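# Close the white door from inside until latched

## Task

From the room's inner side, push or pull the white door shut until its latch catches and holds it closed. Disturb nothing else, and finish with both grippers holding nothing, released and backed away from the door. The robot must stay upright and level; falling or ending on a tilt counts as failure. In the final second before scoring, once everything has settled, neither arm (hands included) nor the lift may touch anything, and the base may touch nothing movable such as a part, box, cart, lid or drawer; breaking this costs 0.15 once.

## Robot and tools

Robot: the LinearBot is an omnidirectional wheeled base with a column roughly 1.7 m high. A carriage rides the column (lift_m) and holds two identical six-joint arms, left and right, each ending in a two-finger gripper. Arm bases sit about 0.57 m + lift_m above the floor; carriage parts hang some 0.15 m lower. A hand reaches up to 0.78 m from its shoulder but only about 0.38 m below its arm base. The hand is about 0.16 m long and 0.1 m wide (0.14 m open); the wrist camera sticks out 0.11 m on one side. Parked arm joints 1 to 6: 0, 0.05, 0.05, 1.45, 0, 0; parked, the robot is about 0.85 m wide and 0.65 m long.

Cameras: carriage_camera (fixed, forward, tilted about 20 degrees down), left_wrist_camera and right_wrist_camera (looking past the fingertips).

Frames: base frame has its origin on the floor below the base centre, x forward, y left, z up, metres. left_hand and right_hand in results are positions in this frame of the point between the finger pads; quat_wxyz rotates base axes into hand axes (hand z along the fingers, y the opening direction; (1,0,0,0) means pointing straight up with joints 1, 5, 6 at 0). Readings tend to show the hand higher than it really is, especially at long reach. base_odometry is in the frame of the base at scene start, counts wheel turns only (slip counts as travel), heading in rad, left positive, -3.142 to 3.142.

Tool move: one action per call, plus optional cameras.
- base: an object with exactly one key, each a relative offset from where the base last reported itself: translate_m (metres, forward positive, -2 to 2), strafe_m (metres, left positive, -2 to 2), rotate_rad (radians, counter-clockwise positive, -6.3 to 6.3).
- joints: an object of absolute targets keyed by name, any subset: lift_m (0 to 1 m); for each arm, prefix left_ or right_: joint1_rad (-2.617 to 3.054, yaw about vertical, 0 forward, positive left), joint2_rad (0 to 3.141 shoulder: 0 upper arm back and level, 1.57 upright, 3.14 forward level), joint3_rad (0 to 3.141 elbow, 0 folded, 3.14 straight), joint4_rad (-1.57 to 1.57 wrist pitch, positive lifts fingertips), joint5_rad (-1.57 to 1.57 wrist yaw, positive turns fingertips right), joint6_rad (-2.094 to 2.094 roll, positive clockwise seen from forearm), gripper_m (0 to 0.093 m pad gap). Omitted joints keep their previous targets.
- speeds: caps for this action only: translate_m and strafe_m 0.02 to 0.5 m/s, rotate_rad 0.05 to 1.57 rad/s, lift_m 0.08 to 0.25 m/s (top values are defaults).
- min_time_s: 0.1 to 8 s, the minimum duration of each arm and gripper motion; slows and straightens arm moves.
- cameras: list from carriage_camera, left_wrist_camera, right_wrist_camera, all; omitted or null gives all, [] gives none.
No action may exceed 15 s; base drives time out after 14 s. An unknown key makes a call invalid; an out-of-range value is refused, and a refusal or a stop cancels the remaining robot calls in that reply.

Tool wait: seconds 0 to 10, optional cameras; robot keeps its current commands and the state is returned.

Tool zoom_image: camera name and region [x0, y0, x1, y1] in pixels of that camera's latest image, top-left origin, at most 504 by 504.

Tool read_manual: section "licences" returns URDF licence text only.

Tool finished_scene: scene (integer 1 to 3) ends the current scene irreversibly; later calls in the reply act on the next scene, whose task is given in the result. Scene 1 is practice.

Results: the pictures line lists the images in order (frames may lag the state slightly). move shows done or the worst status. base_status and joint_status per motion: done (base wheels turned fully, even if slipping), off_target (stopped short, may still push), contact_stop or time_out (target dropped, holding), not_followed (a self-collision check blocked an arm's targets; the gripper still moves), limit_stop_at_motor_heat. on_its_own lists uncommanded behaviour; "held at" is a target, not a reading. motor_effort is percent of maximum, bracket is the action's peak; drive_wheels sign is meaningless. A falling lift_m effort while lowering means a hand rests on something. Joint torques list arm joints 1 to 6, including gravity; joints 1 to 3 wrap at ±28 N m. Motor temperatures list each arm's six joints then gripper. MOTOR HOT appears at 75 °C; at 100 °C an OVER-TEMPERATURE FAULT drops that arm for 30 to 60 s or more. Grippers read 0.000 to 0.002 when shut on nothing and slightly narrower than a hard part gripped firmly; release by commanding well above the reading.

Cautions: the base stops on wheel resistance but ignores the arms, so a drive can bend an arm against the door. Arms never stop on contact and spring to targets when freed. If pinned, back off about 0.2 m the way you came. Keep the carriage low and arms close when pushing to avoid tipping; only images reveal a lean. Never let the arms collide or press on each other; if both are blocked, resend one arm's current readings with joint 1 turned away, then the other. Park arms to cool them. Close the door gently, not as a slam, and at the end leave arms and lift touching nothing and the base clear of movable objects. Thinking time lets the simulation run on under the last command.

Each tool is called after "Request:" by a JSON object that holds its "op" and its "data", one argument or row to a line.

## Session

Request:
{"op": "move", "data": {
  "cameras": ["carriage_camera"]
}}

Scene clock: 0.00 s.
Joint torques (N m): no reading
Motor temperatures (°C): left_arm=[29 32 34 29 27 30 27] | right_arm=[30 31 32 29 29 29 31]
base_odometry: x=+0.000 y=+0.000 heading=+0.000
base_status: not commanded
joint_positions: lift_m=+0.300 left_joint1_rad=-0.008 left_joint2_rad=+0.051 left_joint3_rad=+0.041 left_joint4_rad=+1.440 left_joint5_rad=+0.011 left_joint6_rad=+0.011 left_gripper_m=+0.09396 right_joint1_rad=+0.018 right_joint2_rad=+0.067 right_joint3_rad=+0.063 right_joint4_rad=+1.447 right_joint5_rad=+0.039 right_joint6_rad=-0.006 right_gripper_m=+0.09396
joint_status: not commanded
motor_effort: lift_m=+18 drive_wheels=+0
left_hand: x=+0.2518 y=+0.2950 z=+1.3085 quat_wxyz=(+0.997, +0.006, +0.071, +0.001) (m; base frame)
right_hand: x=+0.2485 y=-0.3032 z=+1.3145 quat_wxyz=(+0.998, +0.018, +0.064, +0.005) (m; base frame)
pictures: carriage_camera
Images, in order (width x height): carriage_camera 672x504.

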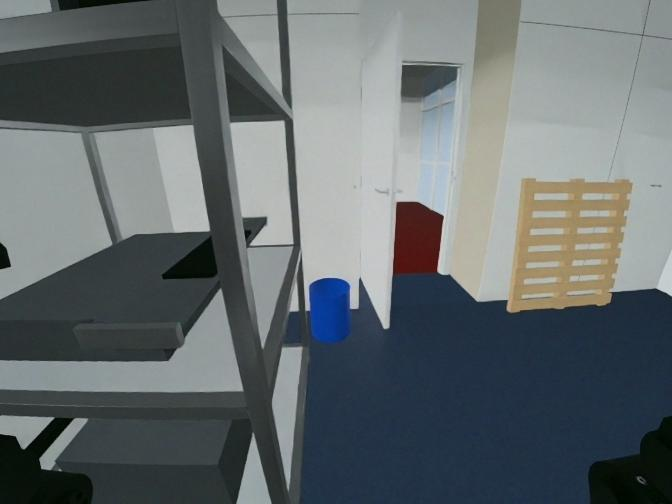

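Request:
{"op": "move", "data": {
  "base": {"rotate_rad": 0.035},
  "joints": {"left_gripper_m": 0.0, "right_gripper_m": 0.0},
  "cameras": ["carriage_camera"]
}}

Request:
{"op": "move", "data": {
  "base": {"strafe_m": -0.58},
  "cameras": ["carriage_camera"]
}}

Scene clock: 9.23 s.
Joint torques (N m): left_arm=[-0.16 3.89 5.61 -0.11 0.08 0.04] | right_arm=[-0.09 3.81 6.09 -0.21 -0.09 -0.05]
Motor temperatures (°C): left_arm=[29 32 35 29 27 30 27] | right_arm=[30 32 33 29 29 29 31]
move: done
base_odometry: x=+0.000 y=+0.000 heading=+0.035
base_status: done
joint_positions: lift_m=+0.300 left_joint1_rad=-0.008 left_joint2_rad=+0.051 left_joint3_rad=+0.041 left_joint4_rad=+1.440 left_joint5_rad=+0.011 left_joint6_rad=+0.011 left_gripper_m=+0.00059 right_joint1_rad=+0.018 right_joint2_rad=+0.067 right_joint3_rad=+0.063 right_joint4_rad=+1.447 right_joint5_rad=+0.039 right_joint6_rad=-0.006 right_gripper_m=+0.00010
joint_status: all done
motor_effort: lift_m=+18(18) drive_wheels=-1(9)
left_hand: x=+0.2518 y=+0.2950 z=+1.3085 quat_wxyz=(+0.997, +0.006, +0.071, +0.001) (m; base frame)
right_hand: x=+0.2485 y=-0.3032 z=+1.3145 quat_wxyz=(+0.998, +0.018, +0.064, +0.005) (m; base frame)
pictures: carriage_camera
Images, in order (width x height): carriage_camera 672x504.

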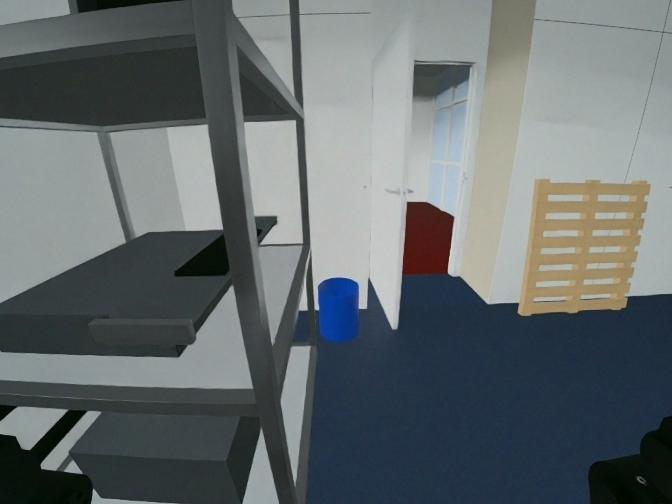

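Scene clock: 12.63 s.
Joint torques (N m): left_arm=[-0.17 3.97 5.53 -0.11 0.11 0.06] | right_arm=[-0.16 3.82 6.05 -0.2 -0.08 -0.04]
Motor temperatures (°C): left_arm=[29 32 35 29 27 30 27] | right_arm=[30 32 33 29 29 29 31]
move: done
base_odometry: x=+0.020 y=-0.580 heading=+0.034
base_status: done
joint_positions: lift_m=+0.300 left_joint1_rad=-0.007 left_joint2_rad=+0.051 left_joint3_rad=+0.041 left_joint4_rad=+1.440 left_joint5_rad=+0.011 left_joint6_rad=+0.011 left_gripper_m=+0.00059 right_joint1_rad=+0.019 right_joint2_rad=+0.067 right_joint3_rad=+0.063 right_joint4_rad=+1.447 right_joint5_rad=+0.039 right_joint6_rad=-0.006 right_gripper_m=+0.00010
joint_status: not commanded
motor_effort: lift_m=+18(18) drive_wheels=-2(19)
left_hand: x=+0.2518 y=+0.2950 z=+1.3085 quat_wxyz=(+0.997, +0.006, +0.071, +0.001) (m; base frame)
right_hand: x=+0.2485 y=-0.3032 z=+1.3145 quat_wxyz=(+0.998, +0.018, +0.064, +0.005) (m; base frame)
pictures: carriage_camera
Images, in order (width x height): carriage_camera 672x504.

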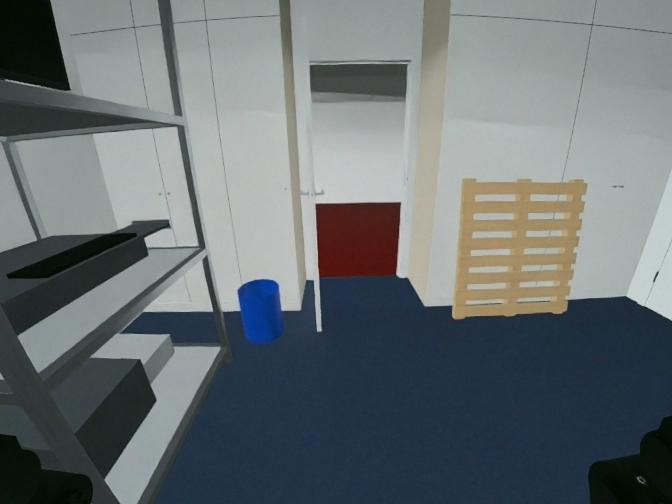

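Request:
{"op": "move", "data": {
  "base": {"rotate_rad": 0.05},
  "cameras": []
}}

Request:
{"op": "move", "data": {
  "base": {"translate_m": 0.74},
  "joints": {"lift_m": 0.42, "left_joint1_rad": 0, "left_joint2_rad": 2.094, "left_joint3_rad": 1.57, "left_joint4_rad": 0.524, "left_joint5_rad": 0, "left_joint6_rad": 0},
  "min_time_s": 3,
  "speeds": {"translate_m": 0.3},
  "cameras": ["carriage_camera","left_wrist_camera"]
}}

Scene clock: 21.93 s.
Joint torques (N m): left_arm=[-0.1 3.82 5.56 -0.11 0.08 0.04] | right_arm=[-0.14 3.84 6.17 -0.21 -0.1 -0.05]
Motor temperatures (°C): left_arm=[29 32 35 29 27 30 27] | right_arm=[30 32 33 29 29 29 31]
move: done
base_odometry: x=+0.020 y=-0.580 heading=+0.084
base_status: done
joint_positions: lift_m=+0.300 left_joint1_rad=-0.007 left_joint2_rad=+0.051 left_joint3_rad=+0.041 left_joint4_rad=+1.440 left_joint5_rad=+0.011 left_joint6_rad=+0.011 left_gripper_m=+0.00059 right_joint1_rad=+0.019 right_joint2_rad=+0.067 right_joint3_rad=+0.063 right_joint4_rad=+1.446 right_joint5_rad=+0.039 right_joint6_rad=-0.006 right_gripper_m=+0.00010
joint_status: not commanded
motor_effort: lift_m=+18(18) drive_wheels=-3(11)
left_hand: x=+0.2518 y=+0.2950 z=+1.3085 quat_wxyz=(+0.997, +0.006, +0.071, +0.001) (m; base frame)
right_hand: x=+0.2486 y=-0.3032 z=+1.3145 quat_wxyz=(+0.998, +0.018, +0.064, +0.005) (m; base frame)
pictures: none
No camera images: "cameras" was empty.

Scene clock: 25.87 s.
Joint torques (N m): left_arm=[0.4 -12.07 9.48 1.93 -0.03 -0.09] | right_arm=[-0.17 3.9 6.12 -0.16 -0.11 -0.05]
Motor temperatures (°C): left_arm=[29 33 36 30 27 30 27] | right_arm=[30 33 33 29 29 29 31]
move: done
base_odometry: x=+0.757 y=-0.518 heading=+0.083
base_status: done
joint_positions: lift_m=+0.420 left_joint1_rad=-0.007 left_joint2_rad=+2.086 left_joint3_rad=+1.541 left_joint4_rad=+0.530 left_joint5_rad=+0.011 left_joint6_rad=+0.011 left_gripper_m=+0.00058 right_joint1_rad=+0.019 right_joint2_rad=+0.067 right_joint3_rad=+0.063 right_joint4_rad=+1.447 right_joint5_rad=+0.039 right_joint6_rad=-0.006 right_gripper_m=+0.00010
joint_status: all done
motor_effort: lift_m=+17(22) drive_wheels=-2(16)
left_hand: x=+0.8516 y=+0.2905 z=+1.2647 quat_wxyz=(+0.702, +0.011, +0.712, -0.003) (m; base frame)
right_hand: x=+0.2485 y=-0.3032 z=+1.4346 quat_wxyz=(+0.998, +0.018, +0.064, +0.005) (m; base frame)
pictures: carriage_camera, left_wrist_camera
Images, in order (width x height): carriage_camera 672x504, left_wrist_camera 672x504.

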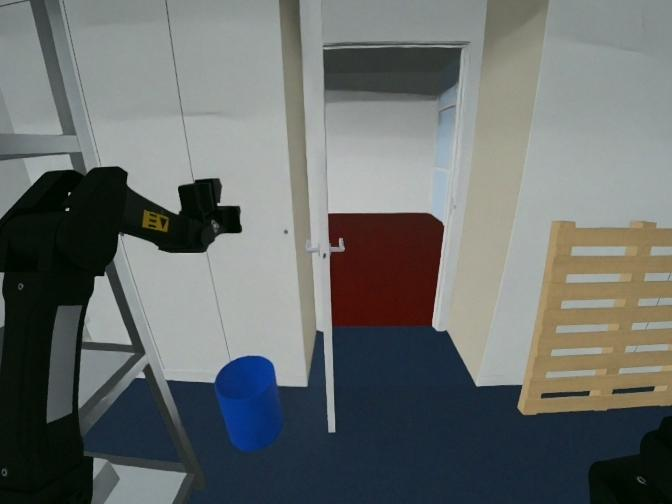

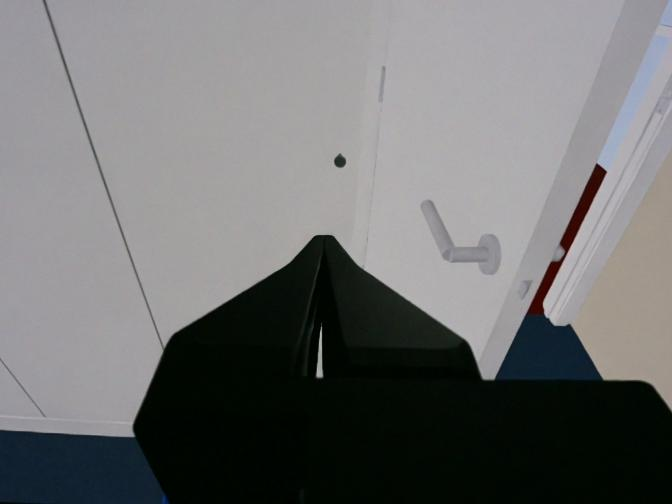

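Request:
{"op": "move", "data": {
  "base": {"translate_m": 0.47},
  "speeds": {"translate_m": 0.25},
  "cameras": []
}}

Request:
{"op": "move", "data": {
  "base": {"strafe_m": -0.46},
  "speeds": {"strafe_m": 0.15},
  "cameras": ["carriage_camera"]
}}

Request:
{"op": "move", "data": {
  "base": {"translate_m": 0.12},
  "speeds": {"translate_m": 0.15},
  "cameras": []
}}

Request:
{"op": "move", "data": {
  "base": {"strafe_m": -0.24},
  "speeds": {"strafe_m": 0.15},
  "cameras": ["carriage_camera"]
}}

Scene clock: 39.47 s.
Joint torques (N m): left_arm=[0.39 -11.99 9.52 1.95 -0.06 -0.09] | right_arm=[-0.16 3.75 6.08 -0.15 -0.1 -0.06]
Motor temperatures (°C): left_arm=[29 39 40 33 27 30 27] | right_arm=[30 33 34 29 29 29 31]
move: done
base_odometry: x=+1.225 y=-0.480 heading=+0.083
base_status: done
joint_positions: lift_m=+0.420 left_joint1_rad=-0.006 left_joint2_rad=+2.086 left_joint3_rad=+1.541 left_joint4_rad=+0.527 left_joint5_rad=+0.011 left_joint6_rad=+0.011 left_gripper_m=+0.00058 right_joint1_rad=+0.019 right_joint2_rad=+0.067 right_joint3_rad=+0.063 right_joint4_rad=+1.447 right_joint5_rad=+0.039 right_joint6_rad=-0.006 right_gripper_m=+0.00010
joint_status: not commanded
motor_effort: lift_m=+17(18) drive_wheels=-2(16)
left_hand: x=+0.8516 y=+0.2914 z=+1.2639 quat_wxyz=(+0.701, +0.010, +0.713, -0.002) (m; base frame)
right_hand: x=+0.2485 y=-0.3032 z=+1.4346 quat_wxyz=(+0.998, +0.018, +0.064, +0.005) (m; base frame)
pictures: none
No camera images: "cameras" was empty.

Scene clock: 43.57 s.
Joint torques (N m): left_arm=[-0.18 -11.97 9.58 1.99 0.25 -0.02] | right_arm=[-0.01 3.86 6.12 -0.19 -0.09 -0.05]
Motor temperatures (°C): left_arm=[29 40 41 34 27 30 27] | right_arm=[30 33 34 29 29 29 31]
move: done
base_odometry: x=+1.264 y=-0.938 heading=+0.083
base_status: done
joint_positions: lift_m=+0.420 left_joint1_rad=+0.000 left_joint2_rad=+2.086 left_joint3_rad=+1.541 left_joint4_rad=+0.526 left_joint5_rad=-0.013 left_joint6_rad=+0.007 left_gripper_m=+0.00058 right_joint1_rad=+0.019 right_joint2_rad=+0.067 right_joint3_rad=+0.063 right_joint4_rad=+1.447 right_joint5_rad=+0.039 right_joint6_rad=-0.006 right_gripper_m=+0.00010
joint_status: not commanded
motor_effort: lift_m=+17(18) drive_wheels=+0(12)
left_hand: x=+0.8516 y=+0.2994 z=+1.2638 quat_wxyz=(+0.701, -0.002, +0.714, +0.007) (m; base frame)
right_hand: x=+0.2485 y=-0.3032 z=+1.4346 quat_wxyz=(+0.998, +0.018, +0.064, +0.005) (m; base frame)
pictures: carriage_camera
Images, in order (width x height): carriage_camera 672x504.

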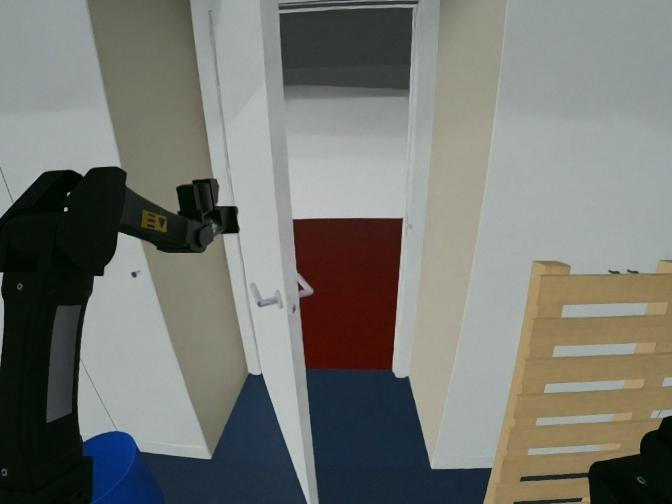

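Scene clock: 45.33 s.
Joint torques (N m): left_arm=[-0.14 -12.22 9.28 1.93 0.25 -0.02] | right_arm=[-0.13 3.88 6.08 -0.26 -0.1 -0.05]
Motor temperatures (°C): left_arm=[29 40 41 34 27 30 28] | right_arm=[30 33 34 29 29 29 31]
move: done
base_odometry: x=+1.383 y=-0.929 heading=+0.082
base_status: done
joint_positions: lift_m=+0.420 left_joint1_rad=+0.000 left_joint2_rad=+2.087 left_joint3_rad=+1.541 left_joint4_rad=+0.525 left_joint5_rad=-0.013 left_joint6_rad=+0.007 left_gripper_m=+0.00058 right_joint1_rad=+0.019 right_joint2_rad=+0.067 right_joint3_rad=+0.063 right_joint4_rad=+1.446 right_joint5_rad=+0.039 right_joint6_rad=-0.006 right_gripper_m=+0.00010
joint_status: not commanded
motor_effort: lift_m=+17(18) drive_wheels=+4(14)
left_hand: x=+0.8518 y=+0.2994 z=+1.2628 quat_wxyz=(+0.700, -0.002, +0.714, +0.007) (m; base frame)
right_hand: x=+0.2486 y=-0.3032 z=+1.4345 quat_wxyz=(+0.998, +0.018, +0.065, +0.005) (m; base frame)
pictures: none
No camera images: "cameras" was empty.

Scene clock: 47.97 s.
Joint torques (N m): left_arm=[-0.13 -12.1 9.52 1.99 0.22 0.05] | right_arm=[0.01 3.82 6 -0.2 -0.11 -0.05]
Motor temperatures (°C): left_arm=[29 41 42 34 28 30 28] | right_arm=[30 33 34 29 29 29 31]
move: done
base_odometry: x=+1.403 y=-1.168 heading=+0.083
base_status: done
joint_positions: lift_m=+0.420 left_joint1_rad=+0.000 left_joint2_rad=+2.087 left_joint3_rad=+1.541 left_joint4_rad=+0.524 left_joint5_rad=-0.013 left_joint6_rad=-0.001 left_gripper_m=+0.00058 right_joint1_rad=+0.019 right_joint2_rad=+0.067 right_joint3_rad=+0.063 right_joint4_rad=+1.446 right_joint5_rad=+0.039 right_joint6_rad=-0.006 right_gripper_m=+0.00010
joint_status: not commanded
motor_effort: lift_m=+17(18) drive_wheels=+0(13)
left_hand: x=+0.8518 y=+0.2992 z=+1.2628 quat_wxyz=(+0.700, -0.005, +0.714, +0.004) (m; base frame)
right_hand: x=+0.2486 y=-0.3032 z=+1.4345 quat_wxyz=(+0.998, +0.018, +0.065, +0.005) (m; base frame)
pictures: carriage_camera
Images, in order (width x height): carriage_camera 672x504.

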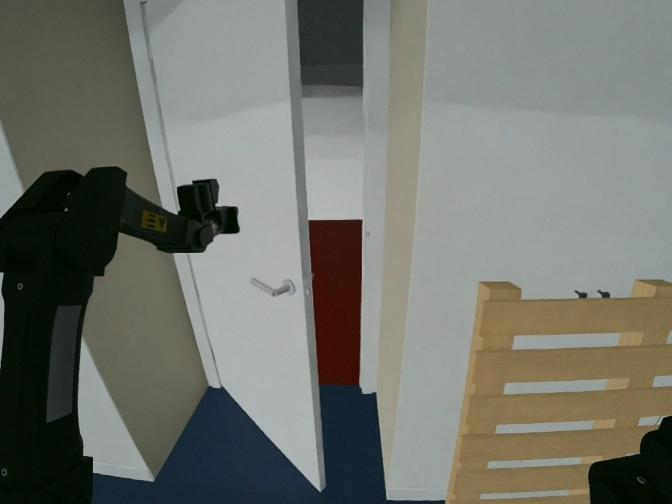

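Request:
{"op": "move", "data": {
  "base": {"translate_m": 0.22},
  "speeds": {"translate_m": 0.15},
  "cameras": []
}}

Request:
{"op": "move", "data": {
  "base": {"translate_m": -0.22},
  "speeds": {"translate_m": 0.25},
  "cameras": []
}}

Request:
{"op": "move", "data": {
  "base": {"strafe_m": 0.3},
  "joints": {"left_joint1_rad": 0, "left_joint2_rad": 0.05, "left_joint3_rad": 0.05, "left_joint4_rad": 1.45},
  "min_time_s": 2,
  "cameras": []
}}

Request:
{"op": "move", "data": {
  "joints": {"right_joint1_rad": 0.22, "right_joint2_rad": 2.094, "right_joint3_rad": 1.57, "right_joint4_rad": 0.524, "right_joint5_rad": 0.22, "right_joint6_rad": 0},
  "min_time_s": 2,
  "cameras": ["carriage_camera", "right_wrist_camera"]
}}

Scene clock: 58.60 s.
Joint torques (N m): left_arm=[-0.27 -11.97 9.43 2.04 0.23 0.06] | right_arm=[-0.18 3.89 6.09 -0.2 -0.11 -0.04]
Motor temperatures (°C): left_arm=[29 42 44 35 28 30 28] | right_arm=[30 33 34 29 29 29 31]
move: done
base_odometry: x=+1.623 y=-1.150 heading=+0.082
base_status: done
joint_positions: lift_m=+0.420 left_joint1_rad=+0.002 left_joint2_rad=+2.087 left_joint3_rad=+1.542 left_joint4_rad=+0.521 left_joint5_rad=-0.015 left_joint6_rad=-0.001 left_gripper_m=+0.00058 right_joint1_rad=+0.019 right_joint2_rad=+0.067 right_joint3_rad=+0.063 right_joint4_rad=+1.445 right_joint5_rad=+0.039 right_joint6_rad=-0.006 right_gripper_m=+0.00010
joint_status: not commanded
motor_effort: lift_m=+18(18) drive_wheels=+5(12)
left_hand: x=+0.8519 y=+0.3012 z=+1.2624 quat_wxyz=(+0.699, -0.006, +0.715, +0.006) (m; base frame)
right_hand: x=+0.2488 y=-0.3032 z=+1.4345 quat_wxyz=(+0.998, +0.018, +0.065, +0.005) (m; base frame)
pictures: none
No camera images: "cameras" was empty.

Scene clock: 60.80 s.
Joint torques (N m): left_arm=[-0.4 -12.03 9.4 2.01 0.25 0.08] | right_arm=[-0.12 3.89 6.05 -0.21 -0.11 -0.06]
Motor temperatures (°C): left_arm=[29 42 44 35 28 30 28] | right_arm=[30 33 34 29 29 29 31]
move: done
base_odometry: x=+1.403 y=-1.168 heading=+0.082
base_status: done
joint_positions: lift_m=+0.420 left_joint1_rad=+0.002 left_joint2_rad=+2.087 left_joint3_rad=+1.543 left_joint4_rad=+0.521 left_joint5_rad=-0.015 left_joint6_rad=-0.001 left_gripper_m=+0.00058 right_joint1_rad=+0.019 right_joint2_rad=+0.067 right_joint3_rad=+0.063 right_joint4_rad=+1.446 right_joint5_rad=+0.039 right_joint6_rad=-0.006 right_gripper_m=+0.00010
joint_status: not commanded
motor_effort: lift_m=+17(18) drive_wheels=+0(11)
left_hand: x=+0.8519 y=+0.3012 z=+1.2629 quat_wxyz=(+0.699, -0.006, +0.715, +0.006) (m; base frame)
right_hand: x=+0.2487 y=-0.3032 z=+1.4345 quat_wxyz=(+0.998, +0.018, +0.065, +0.005) (m; base frame)
pictures: none
No camera images: "cameras" was empty.

Scene clock: 63.37 s.
Joint torques (N m): left_arm=[-0.03 3.07 4.41 0.08 0.21 0.07] | right_arm=[-0.08 3.86 6.04 -0.2 -0.1 -0.05]
Motor temperatures (°C): left_arm=[29 42 43 35 28 30 28] | right_arm=[30 33 34 29 29 29 31]
move: done
base_odometry: x=+1.378 y=-0.869 heading=+0.082
base_status: done
joint_positions: lift_m=+0.420 left_joint1_rad=-0.001 left_joint2_rad=+0.057 left_joint3_rad=+0.057 left_joint4_rad=+1.435 left_joint5_rad=-0.011 left_joint6_rad=-0.001 left_gripper_m=+0.00058 right_joint1_rad=+0.018 right_joint2_rad=+0.067 right_joint3_rad=+0.063 right_joint4_rad=+1.446 right_joint5_rad=+0.039 right_joint6_rad=-0.006 right_gripper_m=+0.00010
joint_status: all done
motor_effort: lift_m=+17(18) drive_wheels=-3(15)
left_hand: x=+0.2498 y=+0.2989 z=+1.4330 quat_wxyz=(+0.998, -0.005, +0.068, -0.001) (m; base frame)
right_hand: x=+0.2487 y=-0.3032 z=+1.4345 quat_wxyz=(+0.998, +0.018, +0.065, +0.005) (m; base frame)
pictures: none
No camera images: "cameras" was empty.

Scene clock: 65.70 s.
Joint torques (N m): left_arm=[-0.03 3.04 4.57 0.03 0.22 0.04] | right_arm=[0.66 -11.17 10.7 2.15 0.05 0.04]
Motor temperatures (°C): left_arm=[29 41 43 34 28 30 28] | right_arm=[30 33 35 29 29 29 31]
move: done
base_odometry: x=+1.378 y=-0.869 heading=+0.082
base_status: not commanded
joint_positions: lift_m=+0.420 left_joint1_rad=-0.001 left_joint2_rad=+0.057 left_joint3_rad=+0.057 left_joint4_rad=+1.437 left_joint5_rad=-0.011 left_joint6_rad=-0.001 left_gripper_m=+0.00058 right_joint1_rad=+0.215 right_joint2_rad=+2.085 right_joint3_rad=+1.541 right_joint4_rad=+0.532 right_joint5_rad=+0.206 right_joint6_rad=-0.006 right_gripper_m=+0.00010
joint_status: all done
motor_effort: lift_m=+18(18) drive_wheels=-1(3)
left_hand: x=+0.2492 y=+0.2989 z=+1.4331 quat_wxyz=(+0.998, -0.005, +0.066, -0.001) (m; base frame)
right_hand: x=+0.8408 y=-0.1968 z=+1.2661 quat_wxyz=(+0.703, -0.006, +0.711, +0.000) (m; base frame)
pictures: carriage_camera, right_wrist_camera
Images, in order (width x height): carriage_camera 672x504, right_wrist_camera 672x504.

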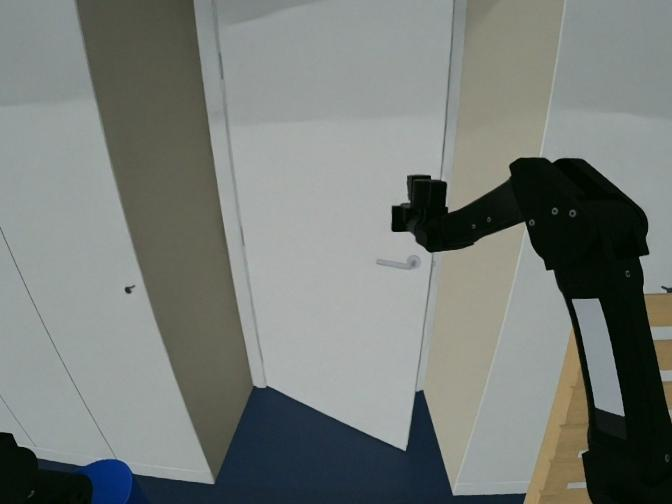

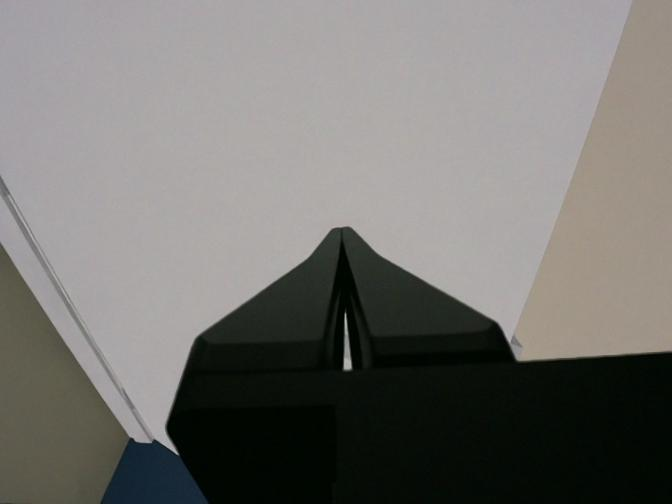

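Request:
{"op": "move", "data": {
  "base": {"translate_m": 0.47},
  "speeds": {"translate_m": 0.15},
  "cameras": ["carriage_camera"]
}}

Request:
{"op": "move", "data": {
  "base": {"translate_m": 0.14},
  "speeds": {"translate_m": 0.08},
  "cameras": ["carriage_camera"]
}}

Scene clock: 75.03 s.
Joint torques (N m): left_arm=[-0.18 2.99 4.49 -0.03 0.21 0.07] | right_arm=[-0.54 -11.14 10.5 2.18 0.06 0.03]
Motor temperatures (°C): left_arm=[29 39 42 33 28 30 28] | right_arm=[30 35 37 32 29 29 31]
move: done
base_odometry: x=+1.847 y=-0.830 heading=+0.083
base_status: done
joint_positions: lift_m=+0.420 left_joint1_rad=-0.001 left_joint2_rad=+0.057 left_joint3_rad=+0.057 left_joint4_rad=+1.443 left_joint5_rad=-0.010 left_joint6_rad=-0.001 left_gripper_m=+0.00058 right_joint1_rad=+0.225 right_joint2_rad=+2.085 right_joint3_rad=+1.542 right_joint4_rad=+0.526 right_joint5_rad=+0.207 right_joint6_rad=-0.006 right_gripper_m=+0.00009
joint_status: not commanded
motor_effort: lift_m=+18(18) drive_wheels=-2(13)
left_hand: x=+0.2477 y=+0.2989 z=+1.4332 quat_wxyz=(+0.998, -0.005, +0.063, -0.001) (m; base frame)
right_hand: x=+0.8398 y=-0.1903 z=+1.2650 quat_wxyz=(+0.701, -0.010, +0.713, +0.003) (m; base frame)
pictures: carriage_camera
Images, in order (width x height): carriage_camera 672x504.

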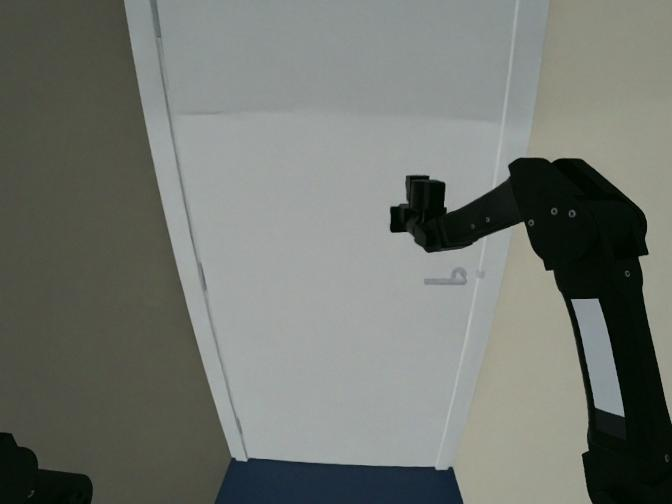

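Scene clock: 77.40 s.
Joint torques (N m): left_arm=[-0.02 3.29 4.64 -0.03 0.2 0.08] | right_arm=[-13.03 8.84 14.82 7.48 -3.34 -0.09]
Motor temperatures (°C): left_arm=[29 39 41 33 28 30 28] | right_arm=[30 36 37 35 30 29 31]
move: done
base_odometry: x=+1.986 y=-0.819 heading=+0.082
base_status: done
joint_positions: lift_m=+0.420 left_joint1_rad=-0.001 left_joint2_rad=+0.055 left_joint3_rad=+0.056 left_joint4_rad=+1.447 left_joint5_rad=-0.010 left_joint6_rad=-0.001 left_gripper_m=+0.00058 right_joint1_rad=+0.359 right_joint2_rad=+1.877 right_joint3_rad=+1.498 right_joint4_rad=+0.028 right_joint5_rad=+0.584 right_joint6_rad=+0.006 right_gripper_m=+0.00006
joint_status: not commanded
motor_effort: lift_m=+18(18) drive_wheels=+21(27)
left_hand: x=+0.2467 y=+0.2989 z=+1.4329 quat_wxyz=(+0.998, -0.005, +0.062, -0.001) (m; base frame)
right_hand: x=+0.7667 y=-0.1915 z=+1.2566 quat_wxyz=(+0.583, +0.025, +0.802, -0.132) (m; base frame)
pictures: carriage_camera
Images, in order (width x height): carriage_camera 672x504.

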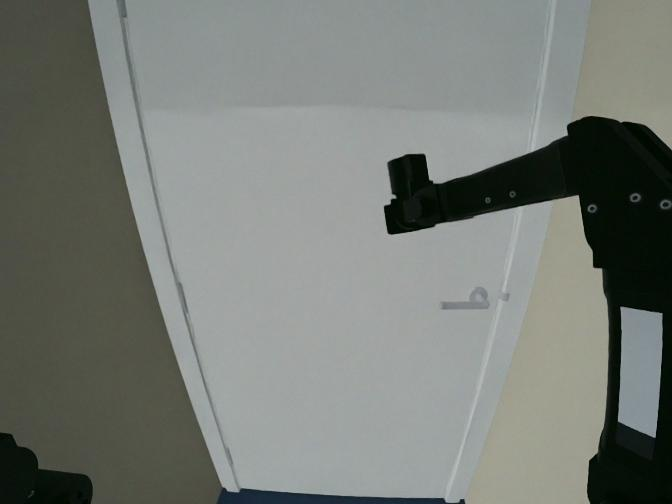

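Same press level as before (7.5 N·m on joint 4). Back away.

Request:
{"op": "move", "data": {
  "base": {"translate_m": -0.3},
  "speeds": {"translate_m": 0.15},
  "cameras": []
}}

Request:
{"op": "move", "data": {
  "base": {"translate_m": -0.2},
  "joints": {"right_joint1_rad": 0, "right_joint2_rad": 0.05, "right_joint3_rad": 0.05, "right_joint4_rad": 1.45, "right_joint5_rad": 0},
  "min_time_s": 2,
  "cameras": ["carriage_camera"]
}}

Request:
{"op": "zoom_image", "data": {
  "camera": "carriage_camera",
  "region": [200, 180, 480, 460]
}}

Scene clock: 85.50 s.
Joint torques (N m): left_arm=[0.01 3.43 4.78 -0.08 0.25 0.05] | right_arm=[0.2 -11.47 10.73 2.32 -0.16 -0.12]
Motor temperatures (°C): left_arm=[29 38 41 32 28 30 28] | right_arm=[32 37 39 48 33 29 31]
move: done
base_odometry: x=+1.687 y=-0.843 heading=+0.082
base_status: done
joint_positions: lift_m=+0.420 left_joint1_rad=-0.001 left_joint2_rad=+0.055 left_joint3_rad=+0.055 left_joint4_rad=+1.448 left_joint5_rad=-0.010 left_joint6_rad=-0.001 left_gripper_m=+0.00058 right_joint1_rad=+0.218 right_joint2_rad=+2.088 right_joint3_rad=+1.542 right_joint4_rad=+0.517 right_joint5_rad=+0.232 right_joint6_rad=+0.006 right_gripper_m=+0.00008
joint_status: not commanded
motor_effort: lift_m=+18(18) drive_wheels=+2(17)
left_hand: x=+0.2469 y=+0.2988 z=+1.4327 quat_wxyz=(+0.998, -0.005, +0.062, -0.001) (m; base frame)
right_hand: x=+0.8409 y=-0.1993 z=+1.2607 quat_wxyz=(+0.697, +0.005, +0.717, -0.005) (m; base frame)
pictures: none
No camera images: "cameras" was empty.

Scene clock: 87.83 s.
Joint torques (N m): left_arm=[-0.12 3.23 4.71 -0.12 0.21 0.07] | right_arm=[-0.8 2.97 4.88 -0.11 -0.19 -0.12]
Motor temperatures (°C): left_arm=[29 37 41 32 28 30 28] | right_arm=[32 37 38 46 33 29 31]
move: done
base_odometry: x=+1.487 y=-0.859 heading=+0.082
base_status: done
joint_positions: lift_m=+0.420 left_joint1_rad=-0.001 left_joint2_rad=+0.055 left_joint3_rad=+0.055 left_joint4_rad=+1.448 left_joint5_rad=-0.010 left_joint6_rad=-0.001 left_gripper_m=+0.00058 right_joint1_rad=+0.008 right_joint2_rad=+0.057 right_joint3_rad=+0.059 right_joint4_rad=+1.438 right_joint5_rad=+0.014 right_joint6_rad=+0.006 right_gripper_m=+0.00008
joint_status: all done
motor_effort: lift_m=+18(18) drive_wheels=-1(15)
left_hand: x=+0.2467 y=+0.2988 z=+1.4327 quat_wxyz=(+0.998, -0.005, +0.061, -0.001) (m; base frame)
right_hand: x=+0.2486 y=-0.2993 z=+1.4334 quat_wxyz=(+0.998, +0.007, +0.065, +0.006) (m; base frame)
pictures: carriage_camera
Images, in order (width x height): carriage_camera 672x504.

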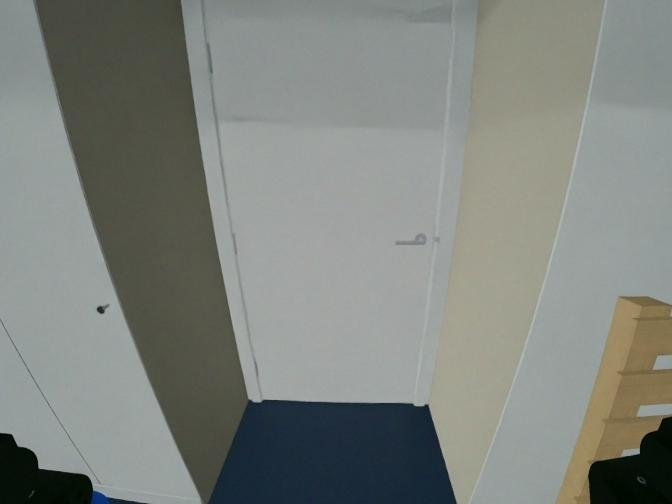

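Scaled by 1.800 from the camera's 672x504 image, which has a finer 960x720 frame.

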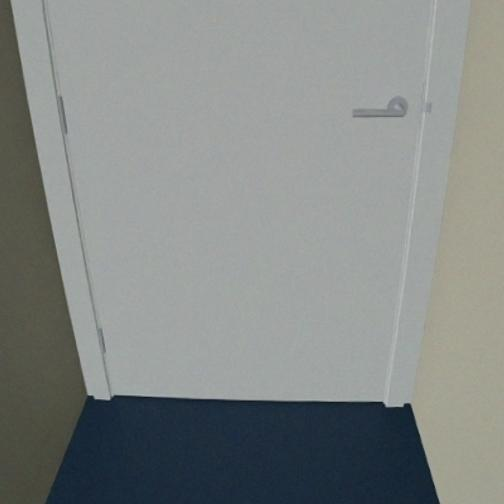

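Request:
{"op": "finished_scene", "data": {
  "scene": 3,
  "done": true
}}

The scene is finished: the task was done.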